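# Put stapler and tape measure into the tray

## Task

Place both the stapler and the tape measure inside the tray. Leave the paper cutter undisturbed where it is, because the user will return to it. The user will not read any replies, so just do the work. Nothing may end up falling off the table or be left off it.

## Robot and tools

Robot: two arms, left_arm and right_arm, each a six-joint arm with a parallel two-finger gripper. Calibrated root positions in the scene frame are left_arm (-0.043, +0.295, 0) m with quat_wxyz (+1.000, 0, 0, +0.028) and right_arm (+0.011, -0.333, 0) m with quat_wxyz (+1.000, 0, 0, +0.021). Arm names do not match image sides.

Frames: the scene frame has its origin at table height, halfway between the two nominal bases; +z points up, +x points out over the table, and left_arm sits on the +y side. Fixed cameras and the table use the scene frame. Every hand pose, velocity, target and wrist camera pose is given in that arm's own base frame. On a gripper, the fingers point along its +z axis and separate along its y axis. end_effector_position is the point between the finger pads, roughly 1 cm short of the fingertips. Printed poses can be a few cm off, especially at long reach, and friction or gravity can leave a resting hand a few cm from its command without any contact.

Row layout: every motion command uses one row of 16 plain numbers covering both arms: left x, y, z, qw, qx, qy, qz, opening, then right x, y, z, qw, qx, qy, qz, opening. x, y, z are an absolute position in metres and the quaternion is an absolute orientation (w first), both in that arm's base frame, so this is a pose, not an offset. Opening runs from -1 (closed) to +1 (fully open, 0.094 m). Always fill in both arms. For an arm that should stay put, repeat its last reported pose and its desired opening in every call; a 0 opening is a real command, so resend the current value to keep it. To hold an orientation, keep sending the same quaternion rather than copying a drifted reading.

execute_actions(actions, cameras): actions is a list of actions; each action is a table of up to 15 rows, one row per 1/30 s step, and a short table repeats its last row until 15 steps pass. An empty list just reports state and images. An action is rejected for both arms if any target lies over 0.6 m from that gripper's current position along any of the gripper's axes; a malformed action or a first action failing this check rejects the whole call. Each step the commanded orientation is clipped to at most 40 degrees from the measured one, so large turns need several actions. cameras: list of names from cam_high, cam_low, cam_over, cam_left_wrist, cam_right_wrist; omitted, null or ["all"] gives all, [] gives none; an unknown name voids the call.

move(target, speed, blend, opening_speed, grip_force, blocking, cameras): drives each gripper in a straight line from its Hand target to the given pose. target is one 16-number row or a list of up to 15 rows (waypoints), with no 0.6 m limit. speed is top path speed in m/s, 0.002 to 2.9, default 0.25 (rotation up to twice that in rad/s), one value or one per waypoint. blend in metres rounds corners at intermediate waypoints; 0 stops at each. opening_speed is the rate of opening change per second on the -1..+1 scale, at least 0.2; use it to close gently. grip_force sets per-pad force limit in newtons, 10 to 50, one number or one per arm, and persists; lower values close slowly. blocking=false returns after about 0.5 s while the motion continues; a new move replaces a running one. Moves stop after 10 s even if short. Paths do not avoid obstacles or the other arm; faster motion means more lag, overshoot and harder impacts. The result adds a move: line such as done, off_target, moving, held or fault, plus limits=paced (pose clipped) or limits=held (steps withheld). Unnamed arms are done.

wait(seconds 0 to 10) lets time pass holding the last commands. stop brakes a running move. zoom_image(camera, region [x0, y0, x1, y1], at most 504 by 504 pixels) enlarges part of a current image. read_manual gives licence texts. finished_scene (scene 1) ends the episode irreversibly; the goal must hold with the robot idle.

Result lines: end_effector_position and end_effector_quat_wxyz per arm; Hand target (where the arm is now sent); Tool commands; grip_measured (measured opening on the command scale, reads slightly wide when empty and narrower than the part when squeezing); grip_effort_nm (gripper motor effort, negative closing, not a pad force); Joint positions (last entry is finger opening in metres); Joint torques (include gravity, offsets and noise); Joint velocities, possibly summarised as within noise; step readings of positions during executed actions; MOTOR HOT and OVER-TEMPERATURE FAULT warnings.

Gripping: full squeeze is about 50 to 64 N per pad. Closing past first contact builds force quickly, then jumps to the limit. To release, command an opening well above grip_measured.

Avoid: any contact between the two arms, grippers or wrist cameras (the clearance check does not protect these and a press can fail the run); fast impacts on the table, tray or heavy items; dropping objects from a height or releasing them while moving; anything leaving the table; bumping the paper cutter; routing a hand close to its own base (go around it); long stretched holds or pushing toward unreachable poses, which heat motors and can fold an arm; strain on wrist camera cables. Loose objects may occasionally be nudged by outside disturbances, so recheck positions before finishing.

Each tool is called after "Call:" in YAML: its name, and indented under it one key for each argument.

## Session

I'll start by looking at the scene.

Call:
execute_actions:
  actions: []

Scene clock: 0.00 s.
left_arm: end_effector_position=(+0.3895, +0.0149, +0.1466) grip_measured=+1.000 grip_effort_nm=n/a end_effector_quat_wxyz=(+0.677, -0.048, +0.732, +0.052) | right_arm: end_effector_position=(+0.3724, -0.0077, +0.1433) grip_measured=+1.000 grip_effort_nm=n/a end_effector_quat_wxyz=(+0.679, +0.062, +0.730, -0.054)
Joint positions: left_arm=[-0.054 1.541 0.269 1.194 -0.195 -0.003 0.094] | right_arm=[0.106 1.507 0.205 1.227 0.269 0.025 0.094]
Joint velocities: within noise
Joint torques (N m): no reading
Heat: left arm: 37 °C; right arm: 38 °C.
Hand target: left_arm +0.3910, +0.0150, +0.1533; +0.684, -0.049, +0.726, +0.051 | right_arm +0.3731, -0.0077, +0.1444; +0.679, +0.062, +0.729, -0.054
Tool commands: left_gripper/opening=+1.0 right_gripper/opening=+1.0

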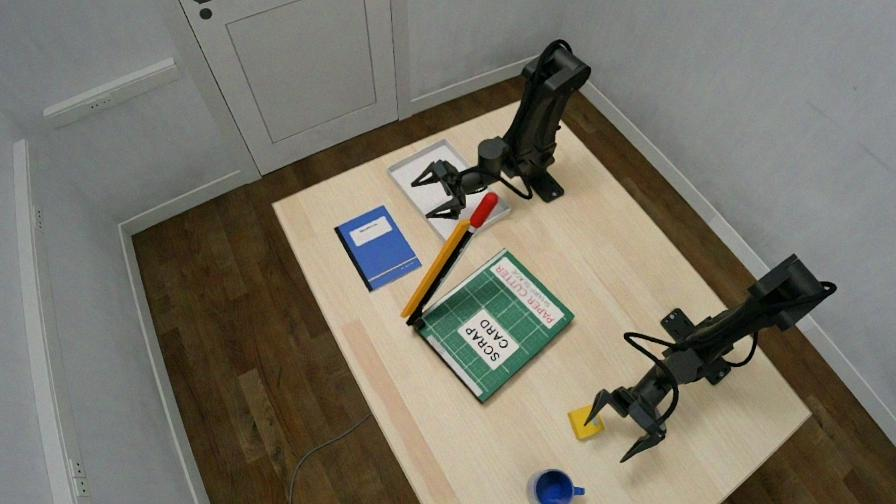

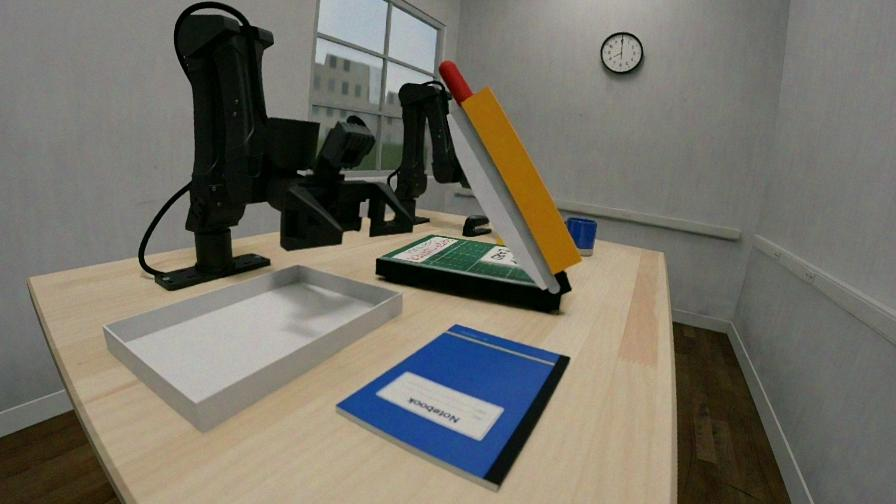

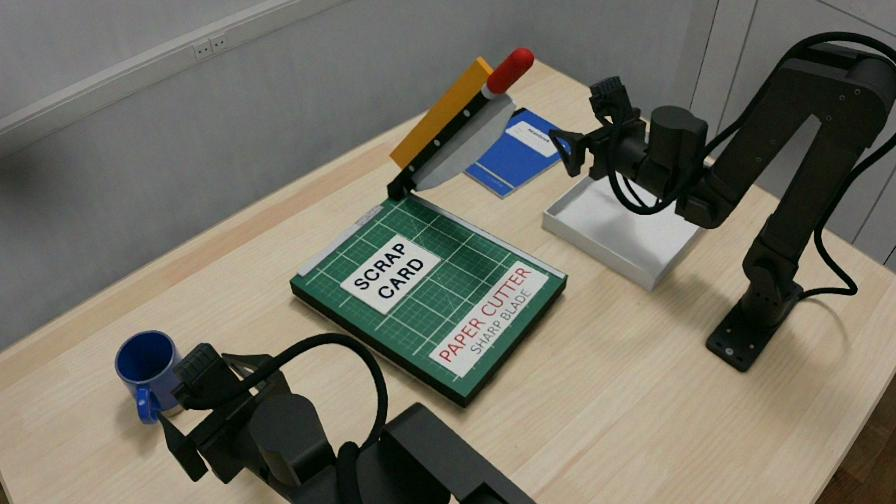

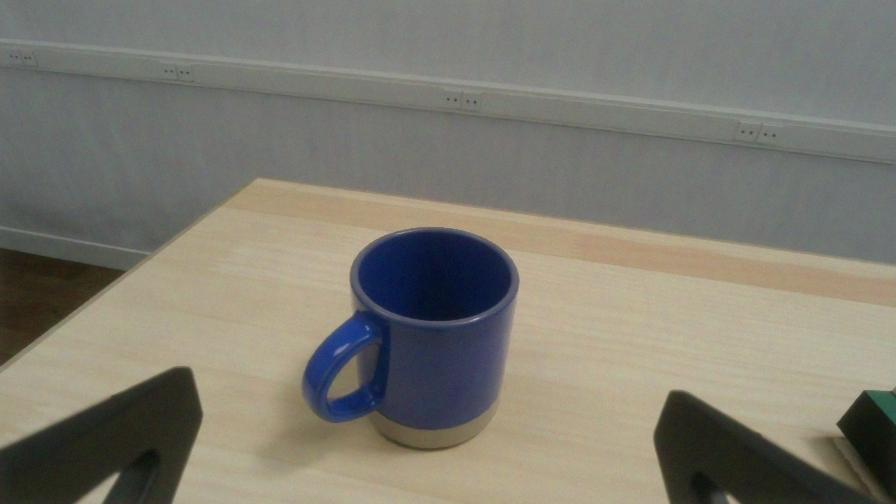

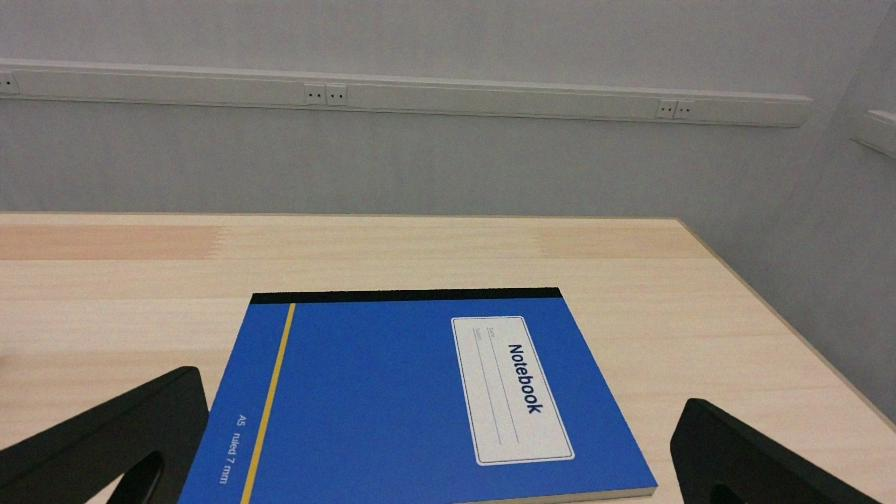

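Call:
zoom_image:
  camera: "cam_high"
  region: [500, 360, 720, 504]

Call:
zoom_image:
  camera: "cam_low"
  region: [360, 160, 640, 320]

Call:
zoom_image:
  camera: "cam_high"
  region: [320, 100, 600, 320]

Call:
zoom_image:
  camera: "cam_over"
  region: [80, 300, 400, 504]

Scaled by 2.291 from the camera's 896x504 image, which has a finer 1280x720 frame.

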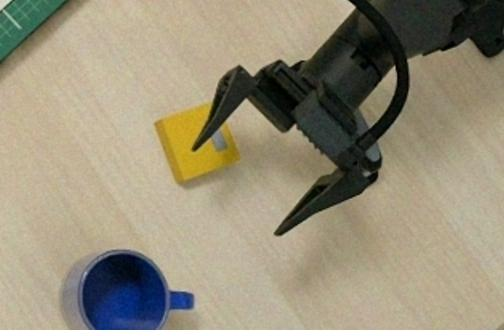

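Scaled by 1.800 from the camera's 896x504 image, which has a finer 1280x720 frame.

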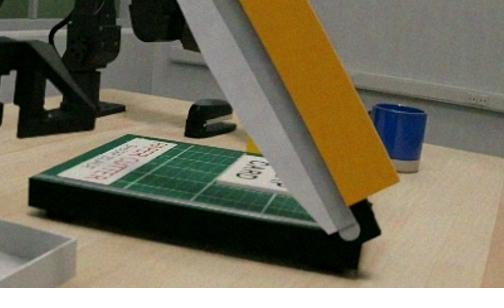

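Scaled by 1.800 from the camera's 896x504 image, which has a finer 1280x720 frame.

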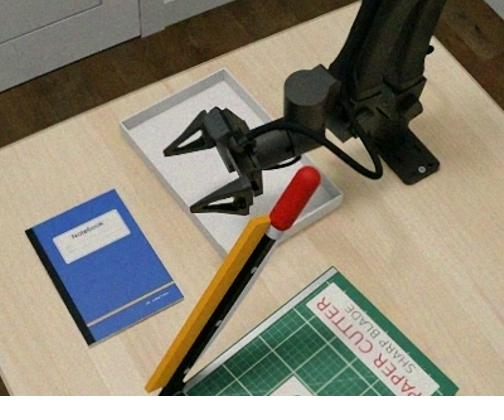

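Scaled by 1.575 from the camera's 896x504 image, which has a finer 1280x720 frame.

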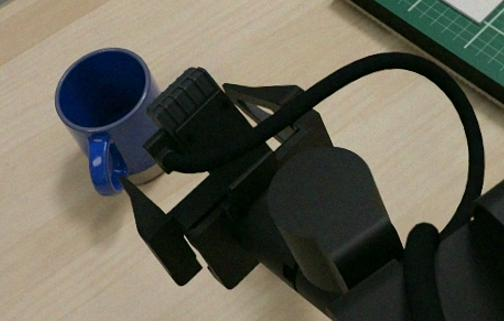

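Call:
move:
  target: [0.32, 0.0, 0.30, 0.2588, 0, 0.9659, 0, 1.0, 0.30, -0.01, 0.30, 0.2588, 0, 0.9659, 0, 1.0]
  speed: 0.25

Scene clock: 101.20 s.
left_arm: end_effector_position=(+0.3173, -0.0011, +0.2920) grip_measured=+1.000 grip_effort_nm=-0.01 end_effector_quat_wxyz=(+0.249, -0.001, +0.969, +0.001) | right_arm: end_effector_position=(+0.3010, -0.0096, +0.2975) grip_measured=+1.000 grip_effort_nm=-0.01 end_effector_quat_wxyz=(+0.262, +0.001, +0.965, -0.003)
Joint positions: left_arm=[-0.012 1.425 1.735 -1.378 -0.009 -0.012 0.094] | right_arm=[-0.046 1.352 1.688 -1.375 -0.017 -0.039 0.094]
Joint torques (N m): left_arm=[0.7 -3.64 8.88 1.2 0.03 0.1] | right_arm=[-0.68 -2.89 9.52 1.6 -0.07 -0.1]
Heat: left arm: 37 °C; right arm: 38 °C.
Hand target: left_arm +0.3198, -0.0001, +0.3000; +0.259, +0.000, +0.966, +0.000 | right_arm +0.2999, -0.0099, +0.2999; +0.259, +0.000, +0.966, +0.000
Off the commanded pose: left_arm 0.009 m, 1 deg | right_arm 0.003 m, 1 deg.
move: done

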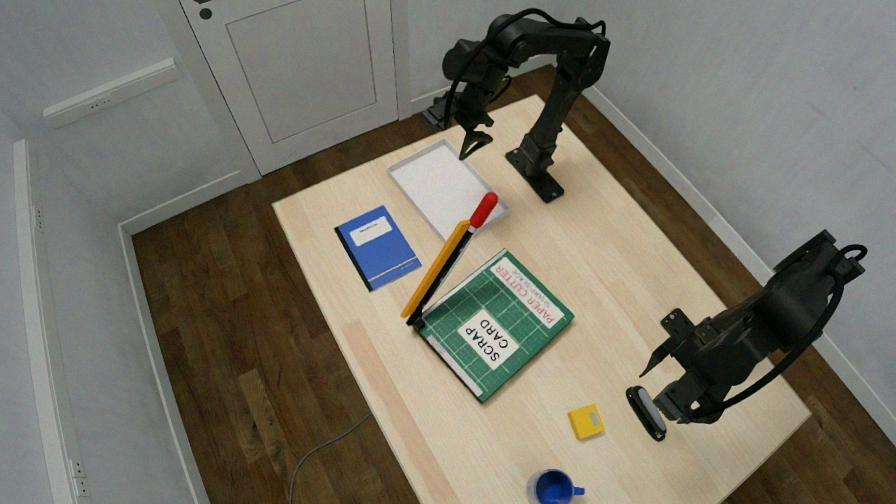

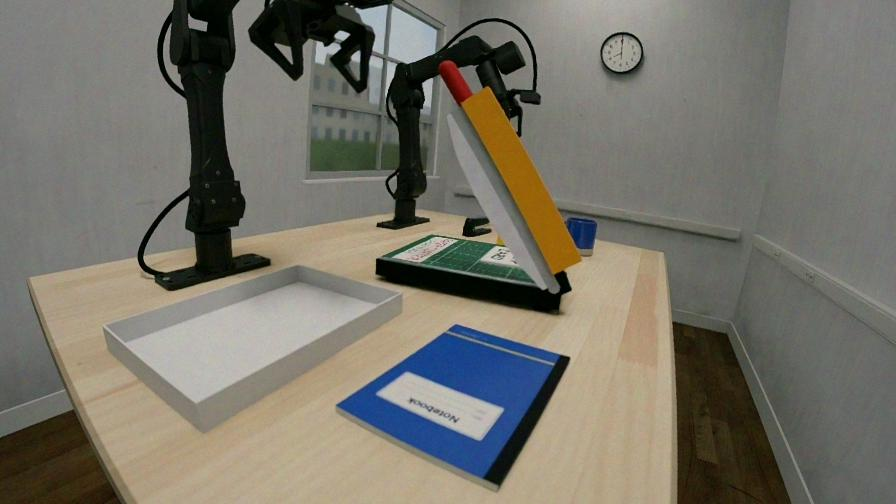

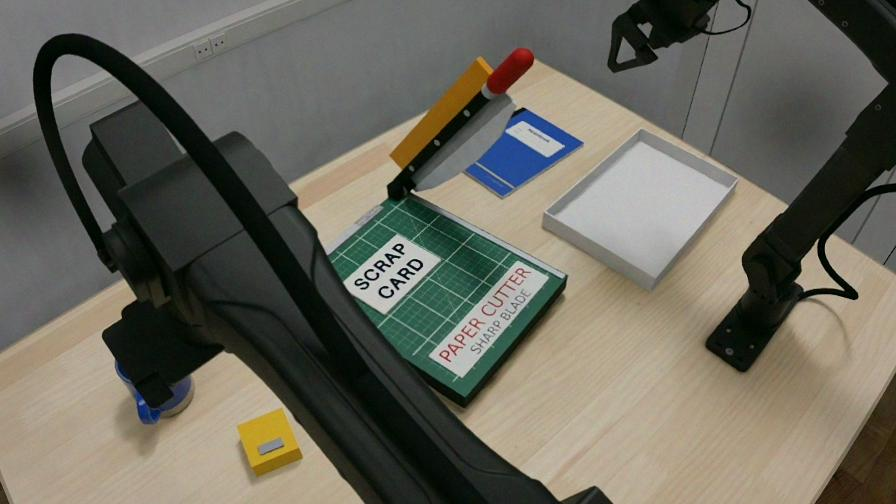

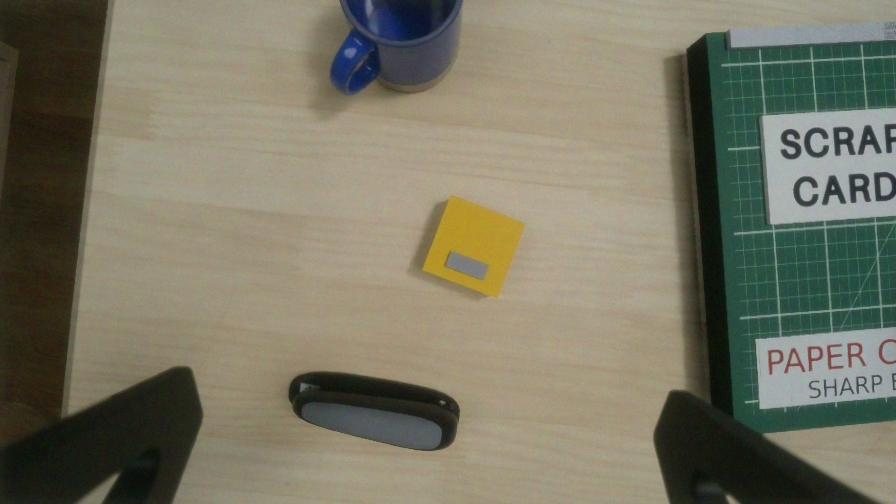

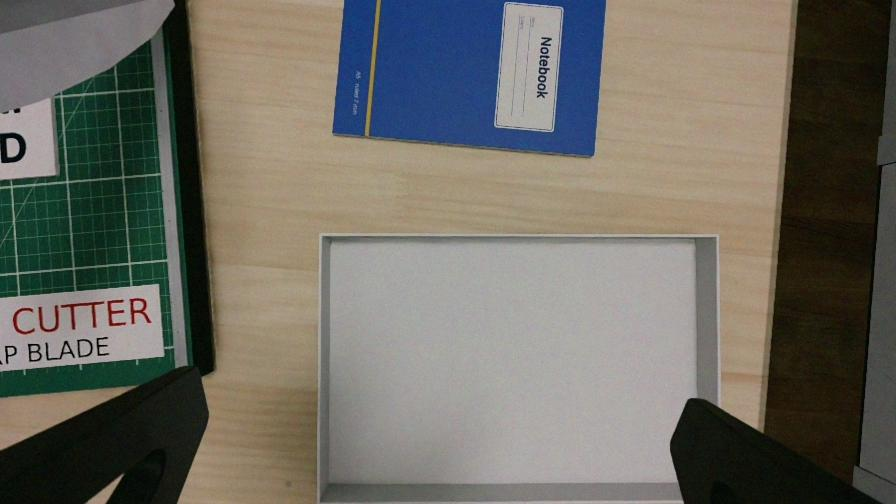

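Call:
zoom_image:
  camera: "cam_left_wrist"
  region: [250, 340, 500, 480]

Call:
zoom_image:
  camera: "cam_high"
  region: [540, 360, 700, 460]

Call:
zoom_image:
  camera: "cam_low"
  region: [420, 180, 620, 290]

Call:
zoom_image:
  camera: "cam_left_wrist"
  region: [390, 170, 560, 330]

Scaled by 2.016 from the camera's 896x504 image, which has a finer 1280x720 frame.

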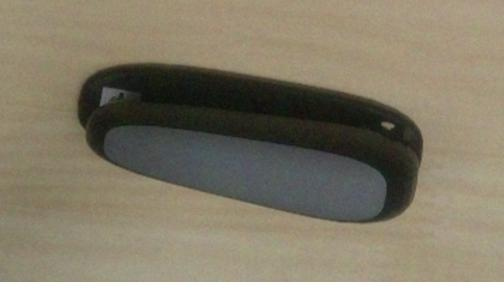

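Scaled by 3.150 from the camera's 896x504 image, which has a finer 1280x720 frame.

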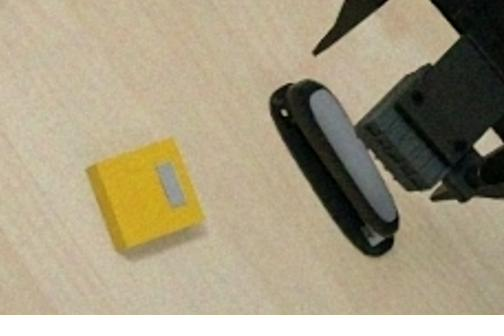

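Scaled by 2.520 from the camera's 896x504 image, which has a finer 1280x720 frame.

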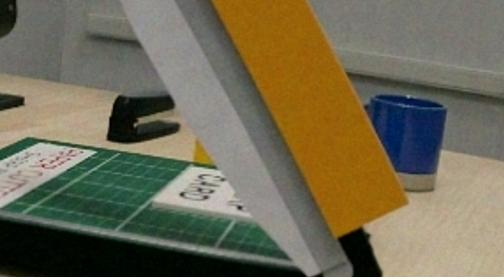

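Scaled by 2.965 from the camera's 896x504 image, which has a finer 1280x720 frame.

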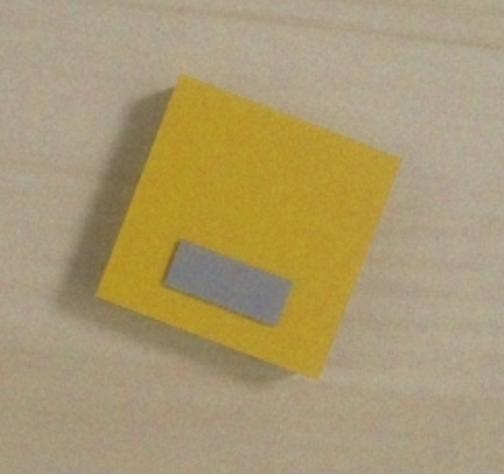

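Call:
move:
  target: [0.238, 0.038, 0.15, 0, -0.6514, 0.7587, 0, 1.0, 0.3010, -0.0096, 0.2975, 0.262, 0.001, 0.965, -0.003, 1.0]
  speed: 0.3
  cameras: ["cam_high", "cam_left_wrist"]

Scene clock: 302.87 s.
left_arm: end_effector_position=(+0.2385, +0.0365, +0.1528) grip_measured=+1.000 grip_effort_nm=-0.02 end_effector_quat_wxyz=(+0.002, -0.646, +0.764, -0.002) | right_arm: end_effector_position=(+0.3010, -0.0096, +0.2975) grip_measured=+1.000 grip_effort_nm=-0.01 end_effector_quat_wxyz=(+0.262, +0.001, +0.965, -0.003)
Joint positions: left_arm=[0.149 1.452 1.302 -1.415 0.002 -1.255 0.094] | right_arm=[-0.046 1.352 1.688 -1.376 -0.017 -0.039 0.094]
Joint torques (N m): left_arm=[0.51 -4 5.39 0.51 -0.04 -0.12] | right_arm=[0.05 -3.54 7.39 1.83 0.02 -0.02]
Heat: left arm: 39 °C; right arm: 41 °C.
Hand target: left_arm +0.2380, +0.0380, +0.1500; +0.000, -0.651, +0.759, +0.000 | right_arm +0.3009, -0.0096, +0.2975; +0.262, +0.001, +0.965, -0.003
Off the commanded pose: left_arm 0.003 m, 1 deg | right_arm 0.000 m, 0 deg.
move: done
Images, in order (width x height): cam_high 896x504, cam_left_wrist 896x504.

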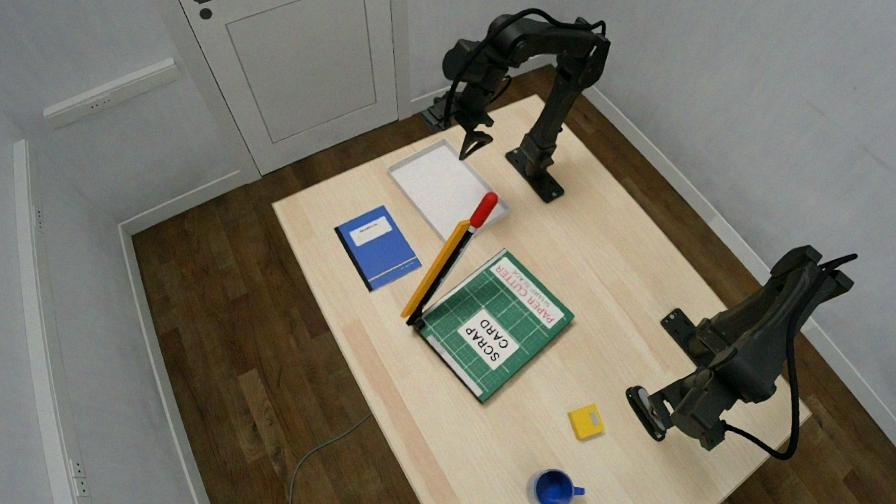

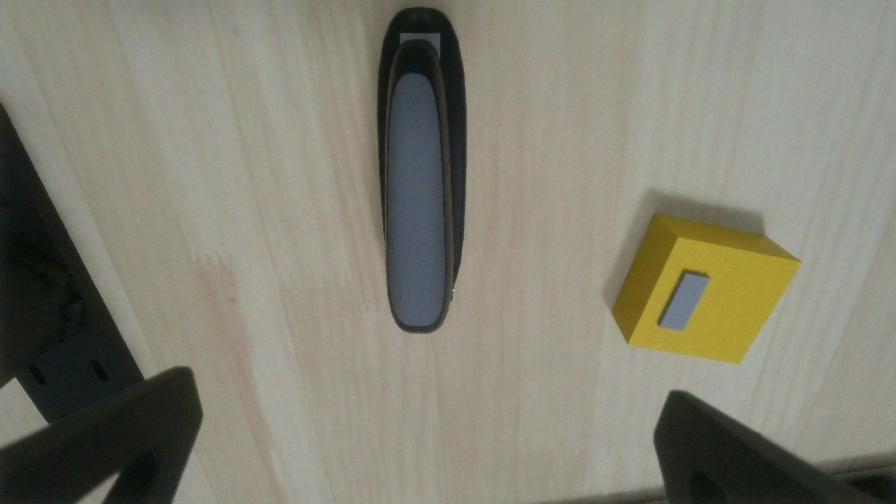

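Call:
move:
  target: [0.2295, 0.0458, 0.075, 0, -0.6678, 0.7443, 0, 1.0, 0.3010, -0.0096, 0.2975, 0.262, 0.001, 0.965, -0.003, 1.0]
  speed: 0.15
  cameras: ["cam_high", "cam_low", "cam_left_wrist"]

Scene clock: 344.97 s.
left_arm: end_effector_position=(+0.2306, +0.0440, +0.0764) grip_measured=+1.000 grip_effort_nm=-0.01 end_effector_quat_wxyz=(-0.001, -0.662, +0.749, -0.001) | right_arm: end_effector_position=(+0.3010, -0.0096, +0.2975) grip_measured=+1.000 grip_effort_nm=-0.01 end_effector_quat_wxyz=(+0.262, +0.001, +0.965, -0.003)
Joint positions: left_arm=[0.187 1.452 0.997 -1.117 0.003 -1.261 0.094] | right_arm=[-0.046 1.352 1.688 -1.376 -0.017 -0.039 0.094]
Joint torques (N m): left_arm=[0.59 -4.38 5.37 0.5 -0.05 -0.11] | right_arm=[0.03 -3.52 7.39 1.82 0.02 -0.03]
Heat: left arm: 37 °C; right arm: 39 °C.
Hand target: left_arm +0.2295, +0.0458, +0.0750; +0.000, -0.668, +0.744, +0.000 | right_arm +0.3009, -0.0096, +0.2975; +0.262, +0.001, +0.965, -0.003
Off the commanded pose: left_arm 0.002 m, 1 deg | right_arm 0.000 m, 0 deg.
move: done
Images, in order (width x height): cam_high 896x504, cam_low 896x504, cam_left_wrist 896x504.

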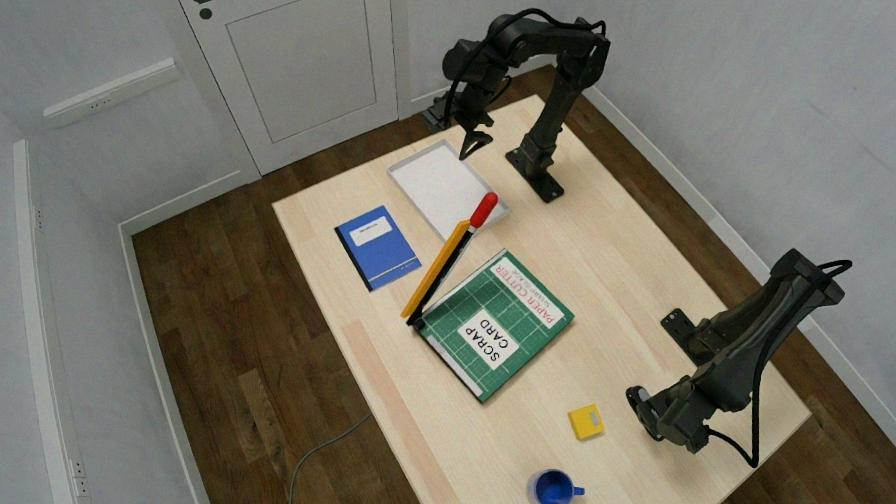

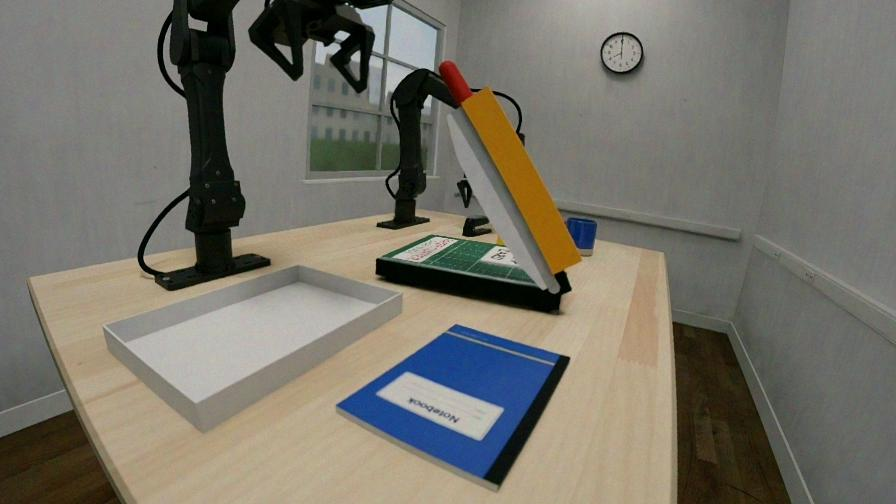

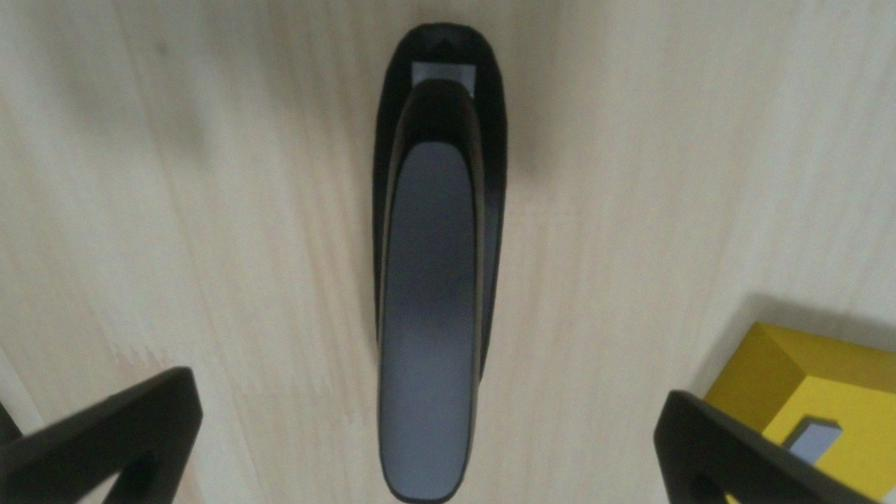

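Call:
move:
  target: [0.2270, 0.0490, 0.030, 0, -0.6678, 0.7443, 0, 1.0, 0.3010, -0.0096, 0.2975, 0.262, 0.001, 0.965, -0.003, 1.0]
  speed: 0.08
  cameras: ["cam_low", "cam_left_wrist"]

Scene clock: 371.90 s.
left_arm: end_effector_position=(+0.2286, +0.0472, +0.0328) grip_measured=+1.000 grip_effort_nm=-0.02 end_effector_quat_wxyz=(+0.002, -0.668, +0.744, -0.003) | right_arm: end_effector_position=(+0.3010, -0.0096, +0.2975) grip_measured=+1.000 grip_effort_nm=0.00 end_effector_quat_wxyz=(+0.262, +0.001, +0.965, -0.003)
Joint positions: left_arm=[0.202 1.495 0.854 -0.924 0.003 -1.261 0.094] | right_arm=[-0.046 1.352 1.688 -1.376 -0.017 -0.039 0.094]
Joint torques (N m): left_arm=[0.66 -3.93 5.14 0.47 -0.06 0.07] | right_arm=[0.02 -3.48 7.41 1.82 0.02 -0.03]
Heat: left arm: 36 °C; right arm: 39 °C.
Hand target: left_arm +0.2270, +0.0490, +0.0301; +0.000, -0.668, +0.744, +0.000 | right_arm +0.3009, -0.0096, +0.2975; +0.262, +0.001, +0.965, -0.003
Off the commanded pose: left_arm 0.004 m, 0 deg | right_arm 0.000 m, 0 deg.
move: done
Images, in order (width x height): cam_low 896x504, cam_left_wrist 896x504.

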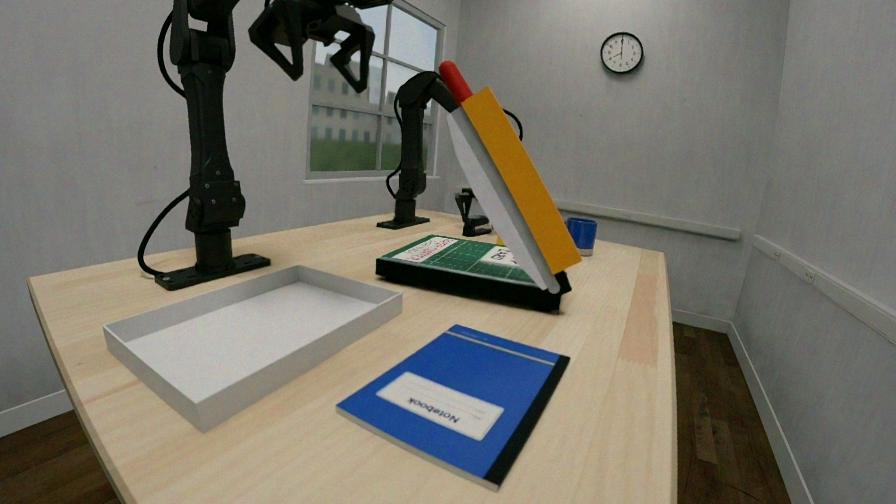

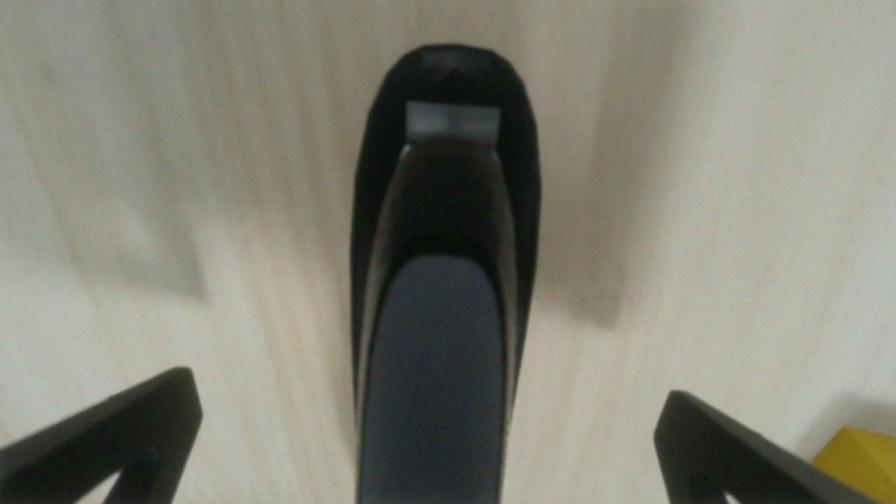

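Call:
move:
  target: [0.2265, 0.0500, 0.020, 0, -0.6678, 0.7443, 0, 1.0, 0.3010, -0.0096, 0.2975, 0.262, 0.001, 0.965, -0.003, 1.0]
  speed: 0.05
  cameras: ["cam_left_wrist"]

Scene clock: 376.23 s.
left_arm: end_effector_position=(+0.2287, +0.0483, +0.0233) grip_measured=+1.000 grip_effort_nm=-0.02 end_effector_quat_wxyz=(+0.003, -0.668, +0.744, -0.003) | right_arm: end_effector_position=(+0.3010, -0.0096, +0.2975) grip_measured=+1.000 grip_effort_nm=0.00 end_effector_quat_wxyz=(+0.262, +0.001, +0.965, -0.003)
Joint positions: left_arm=[0.206 1.511 0.827 -0.879 0.003 -1.256 0.094] | right_arm=[-0.046 1.352 1.688 -1.376 -0.017 -0.039 0.094]
Joint torques (N m): left_arm=[0.65 -3.92 4.94 0.51 -0.06 0.08] | right_arm=[0.02 -3.52 7.41 1.82 0.02 -0.03]
Heat: left arm: 36 °C; right arm: 39 °C.
Hand target: left_arm +0.2264, +0.0500, +0.0201; +0.000, -0.668, +0.744, +0.000 | right_arm +0.3009, -0.0096, +0.2975; +0.262, +0.001, +0.965, -0.003
Off the commanded pose: left_arm 0.004 m, 0 deg | right_arm 0.000 m, 0 deg.
move: done
Images, in order (width x height): cam_left_wrist 896x504.

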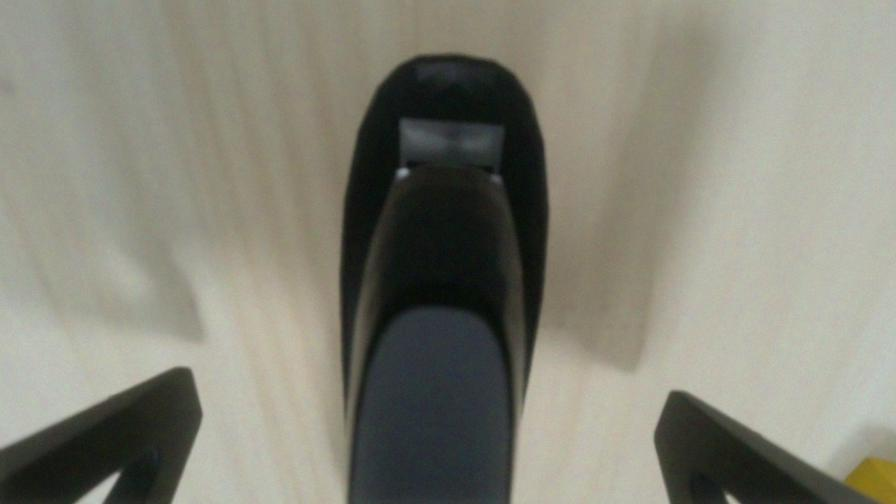

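Call:
move:
  target: [0.2265, 0.0490, 0.013, 0, -0.6678, 0.7443, 0, 1.0, 0.3010, -0.0096, 0.2975, 0.262, 0.001, 0.965, -0.003, 1.0]
  speed: 0.04
  cameras: ["cam_left_wrist"]

Scene clock: 387.90 s.
left_arm: end_effector_position=(+0.2288, +0.0483, +0.0165) grip_measured=+1.000 grip_effort_nm=-0.02 end_effector_quat_wxyz=(+0.003, -0.668, +0.744, -0.003) | right_arm: end_effector_position=(+0.3010, -0.0096, +0.2975) grip_measured=+1.000 grip_effort_nm=0.00 end_effector_quat_wxyz=(+0.262, +0.001, +0.965, -0.003)
Joint positions: left_arm=[0.206 1.524 0.809 -0.847 0.003 -1.256 0.094] | right_arm=[-0.046 1.352 1.688 -1.376 -0.017 -0.039 0.094]
Joint torques (N m): left_arm=[0.35 -3.85 4.77 0.51 -0.05 0.03] | right_arm=[0.03 -3.52 7.39 1.83 0.02 -0.03]
Heat: left arm: 36 °C; right arm: 39 °C.
Hand target: left_arm +0.2265, +0.0490, +0.0131; +0.000, -0.668, +0.744, +0.000 | right_arm +0.3009, -0.0096, +0.2975; +0.262, +0.001, +0.965, -0.003
Off the commanded pose: left_arm 0.004 m, 1 deg | right_arm 0.000 m, 0 deg.
move: done
Images, in order (width x height): cam_left_wrist 896x504.

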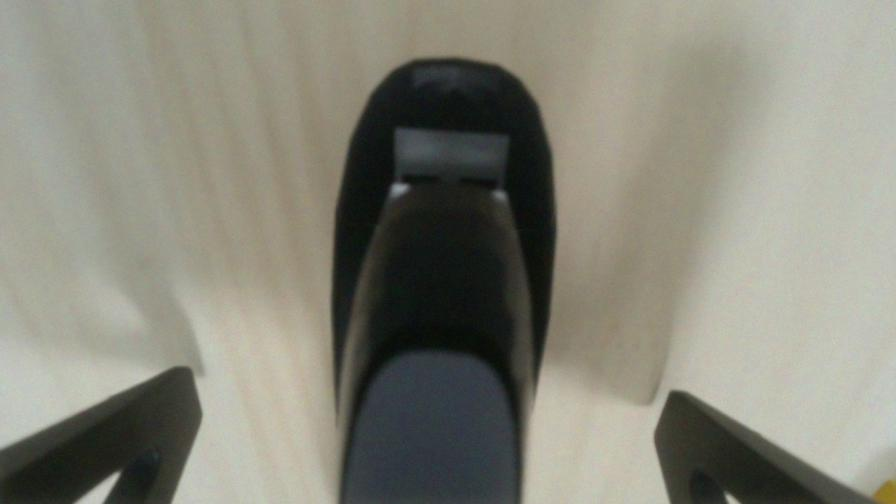

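Call:
move:
  target: [0.2265, 0.0490, 0.013, 0, -0.6678, 0.7443, 0, -0.6, 0.3010, -0.0096, 0.2975, 0.262, 0.001, 0.965, -0.003, 1.0]
  speed: 0.05
  grip_force: 35
  cameras: ["cam_low", "cam_left_wrist"]

Scene clock: 396.80 s.
left_arm: end_effector_position=(+0.2292, +0.0483, +0.0165) grip_measured=-0.211 grip_effort_nm=-0.73 end_effector_quat_wxyz=(+0.003, -0.668, +0.744, -0.004) | right_arm: end_effector_position=(+0.3010, -0.0096, +0.2975) grip_measured=+1.000 grip_effort_nm=-0.01 end_effector_quat_wxyz=(+0.262, +0.001, +0.965, -0.003)
Joint positions: left_arm=[0.206 1.524 0.809 -0.846 0.004 -1.256 0.037] | right_arm=[-0.046 1.352 1.688 -1.376 -0.017 -0.039 0.094]
Joint torques (N m): left_arm=[0.31 -3.9 4.89 0.5 -0.07 0.02] | right_arm=[0.02 -3.52 7.42 1.82 0.02 -0.03]
Heat: left arm: 36 °C; right arm: 38 °C.
Hand target: left_arm +0.2265, +0.0490, +0.0131; +0.000, -0.668, +0.744, +0.000 | right_arm +0.3009, -0.0096, +0.2975; +0.262, +0.001, +0.965, -0.003
Off the commanded pose: left_arm 0.004 m, 1 deg | right_arm 0.000 m, 0 deg.
grip_force (N): 35, 35
move: done
Images, in order (width x height): cam_low 896x504, cam_left_wrist 896x504.

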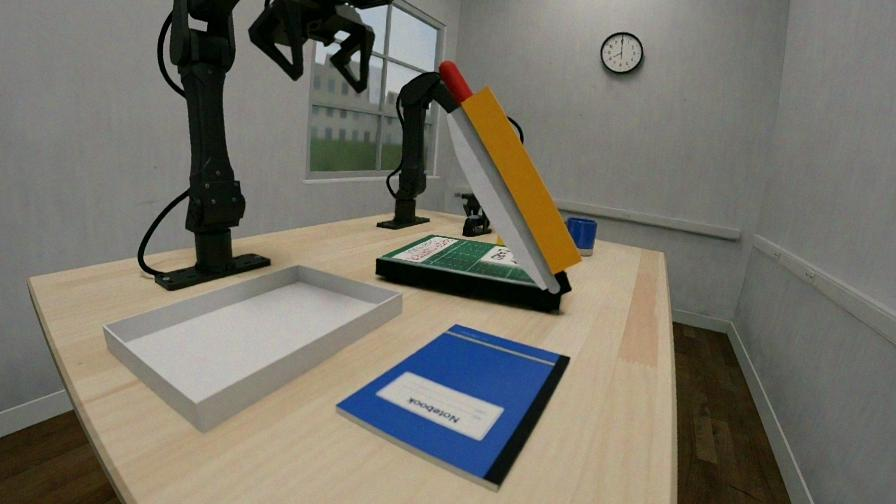

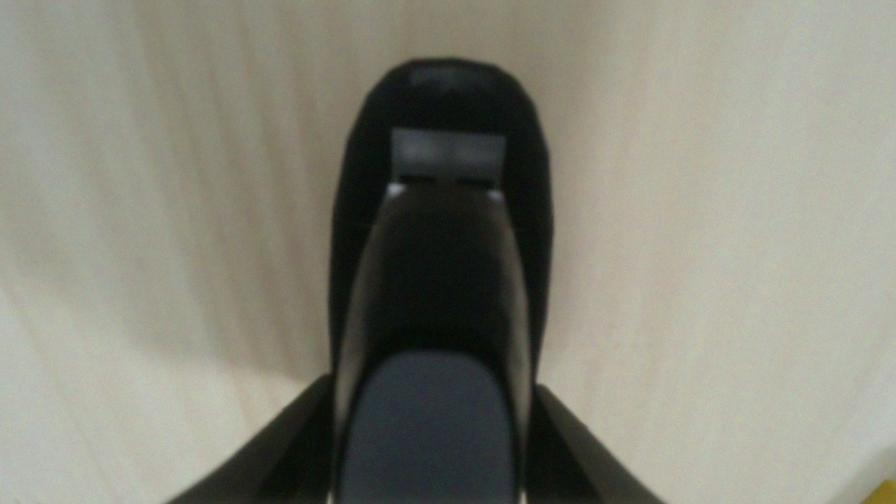

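Call:
move:
  target: [0.2265, 0.0490, 0.12, 0, -0.6678, 0.7443, 0, -0.6, 0.3010, -0.0096, 0.2975, 0.262, 0.001, 0.965, -0.003, 1.0]
  speed: 0.12
  cameras: ["cam_high", "cam_low", "cam_left_wrist"]

Scene clock: 401.50 s.
left_arm: end_effector_position=(+0.2227, +0.0469, +0.1081) grip_measured=-0.214 grip_effort_nm=-0.76 end_effector_quat_wxyz=(-0.016, -0.668, +0.744, +0.007) | right_arm: end_effector_position=(+0.3010, -0.0096, +0.2975) grip_measured=+1.000 grip_effort_nm=-0.01 end_effector_quat_wxyz=(+0.262, +0.001, +0.965, -0.003)
Joint positions: left_arm=[0.206 1.439 1.112 -1.279 0.004 -1.256 0.037] | right_arm=[-0.046 1.352 1.688 -1.376 -0.017 -0.039 0.094]
Joint torques (N m): left_arm=[0.34 -5.76 8.96 0.23 -0.05 0.03] | right_arm=[0.05 -3.52 7.39 1.82 0.02 -0.03]
Heat: left arm: 36 °C; right arm: 38 °C.
Hand target: left_arm +0.2263, +0.0489, +0.1198; +0.000, -0.668, +0.744, +0.000 | right_arm +0.3009, -0.0096, +0.2975; +0.262, +0.001, +0.965, -0.003
Off the commanded pose: left_arm 0.013 m, 2 deg | right_arm 0.000 m, 0 deg.
grip_force (N): 35, 35
move: off_target (left_arm)
Images, in order (width x height): cam_high 896x504, cam_low 896x504, cam_left_wrist 896x504.

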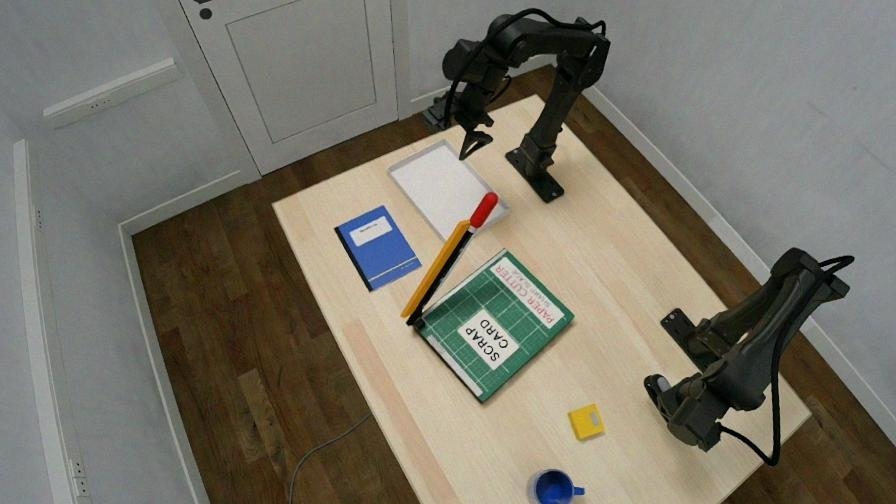

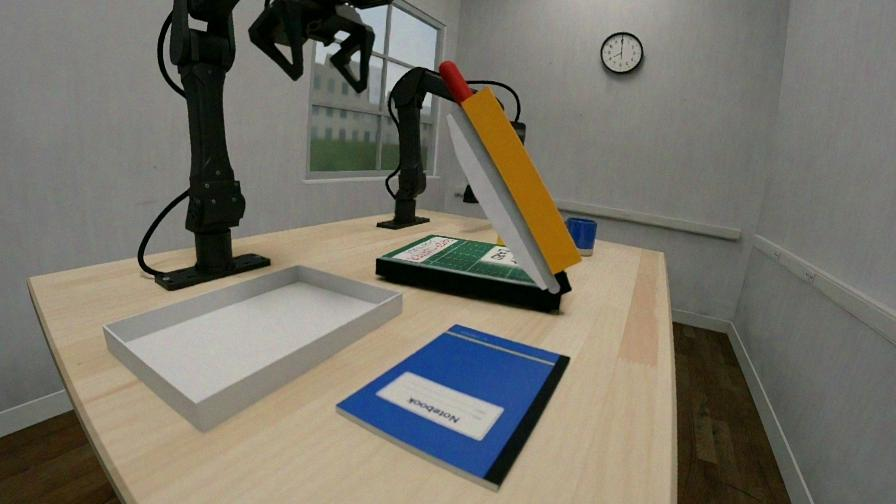

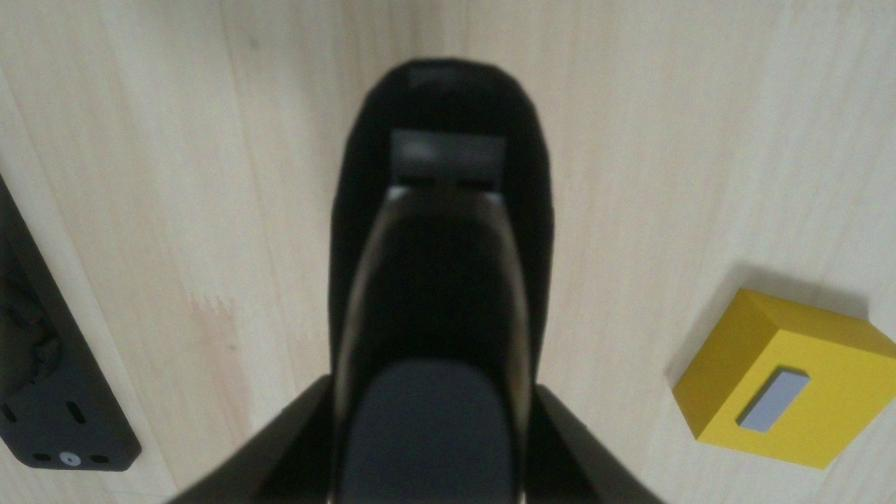

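Call:
move:
  target: [0.1245, -0.3324, 0.12, 0, 0, 1, 0, -0.6, 0.3010, -0.0096, 0.2975, 0.262, 0.001, 0.965, -0.003, 1.0]
  speed: 0.25
  cameras: ["cam_high", "cam_over", "cam_left_wrist"]

Scene clock: 415.80 s.
left_arm: end_effector_position=(+0.1218, -0.3284, +0.1136) grip_measured=-0.214 grip_effort_nm=-0.76 end_effector_quat_wxyz=(-0.005, -0.004, +1.000, +0.005) | right_arm: end_effector_position=(+0.3010, -0.0096, +0.2975) grip_measured=+1.000 grip_effort_nm=-0.01 end_effector_quat_wxyz=(+0.262, +0.001, +0.965, -0.003)
Joint positions: left_arm=[-1.215 1.884 1.622 -1.321 0.007 -1.222 0.037] | right_arm=[-0.046 1.352 1.688 -1.376 -0.017 -0.039 0.094]
Joint torques (N m): left_arm=[-0.03 -7.41 9.33 0.28 -0.09 0.08] | right_arm=[0.01 -3.51 7.41 1.82 0.02 -0.03]
Heat: left arm: 37 °C; right arm: 38 °C.
Hand target: left_arm +0.1244, -0.3323, +0.1200; +0.000, +0.000, +1.000, +0.000 | right_arm +0.3009, -0.0096, +0.2975; +0.262, +0.001, +0.965, -0.003
Off the commanded pose: left_arm 0.008 m, 1 deg | right_arm 0.000 m, 0 deg.
grip_force (N): 35, 35
move: done
Images, in order (width x height): cam_high 896x504, cam_over 896x504, cam_left_wrist 896x504.

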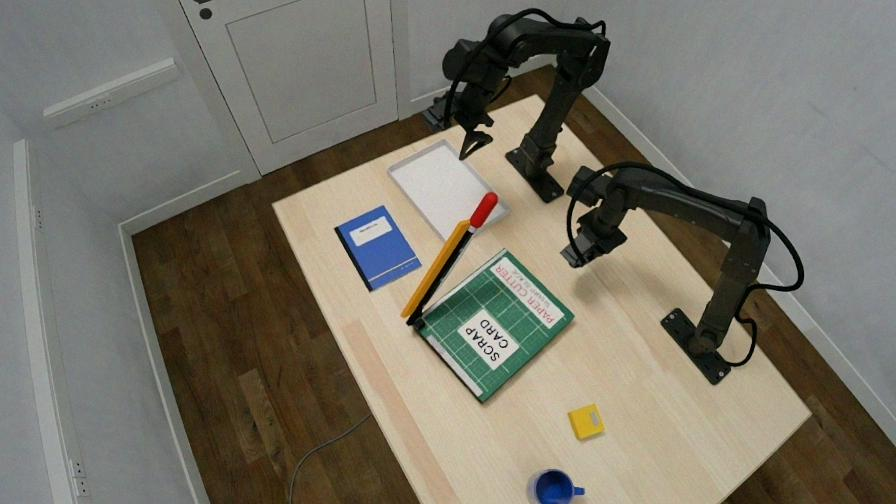

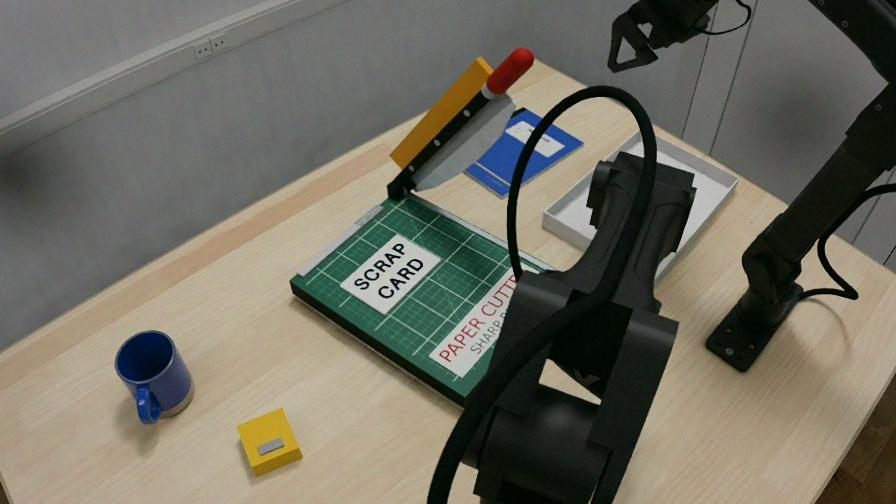

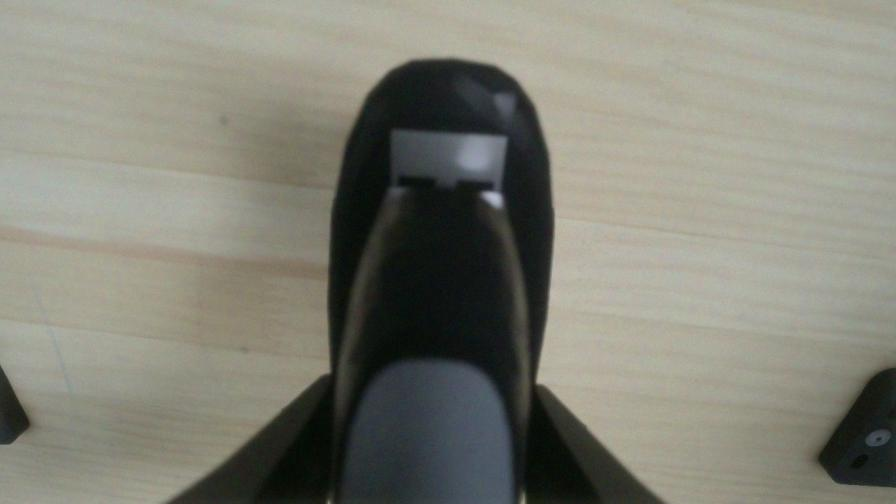

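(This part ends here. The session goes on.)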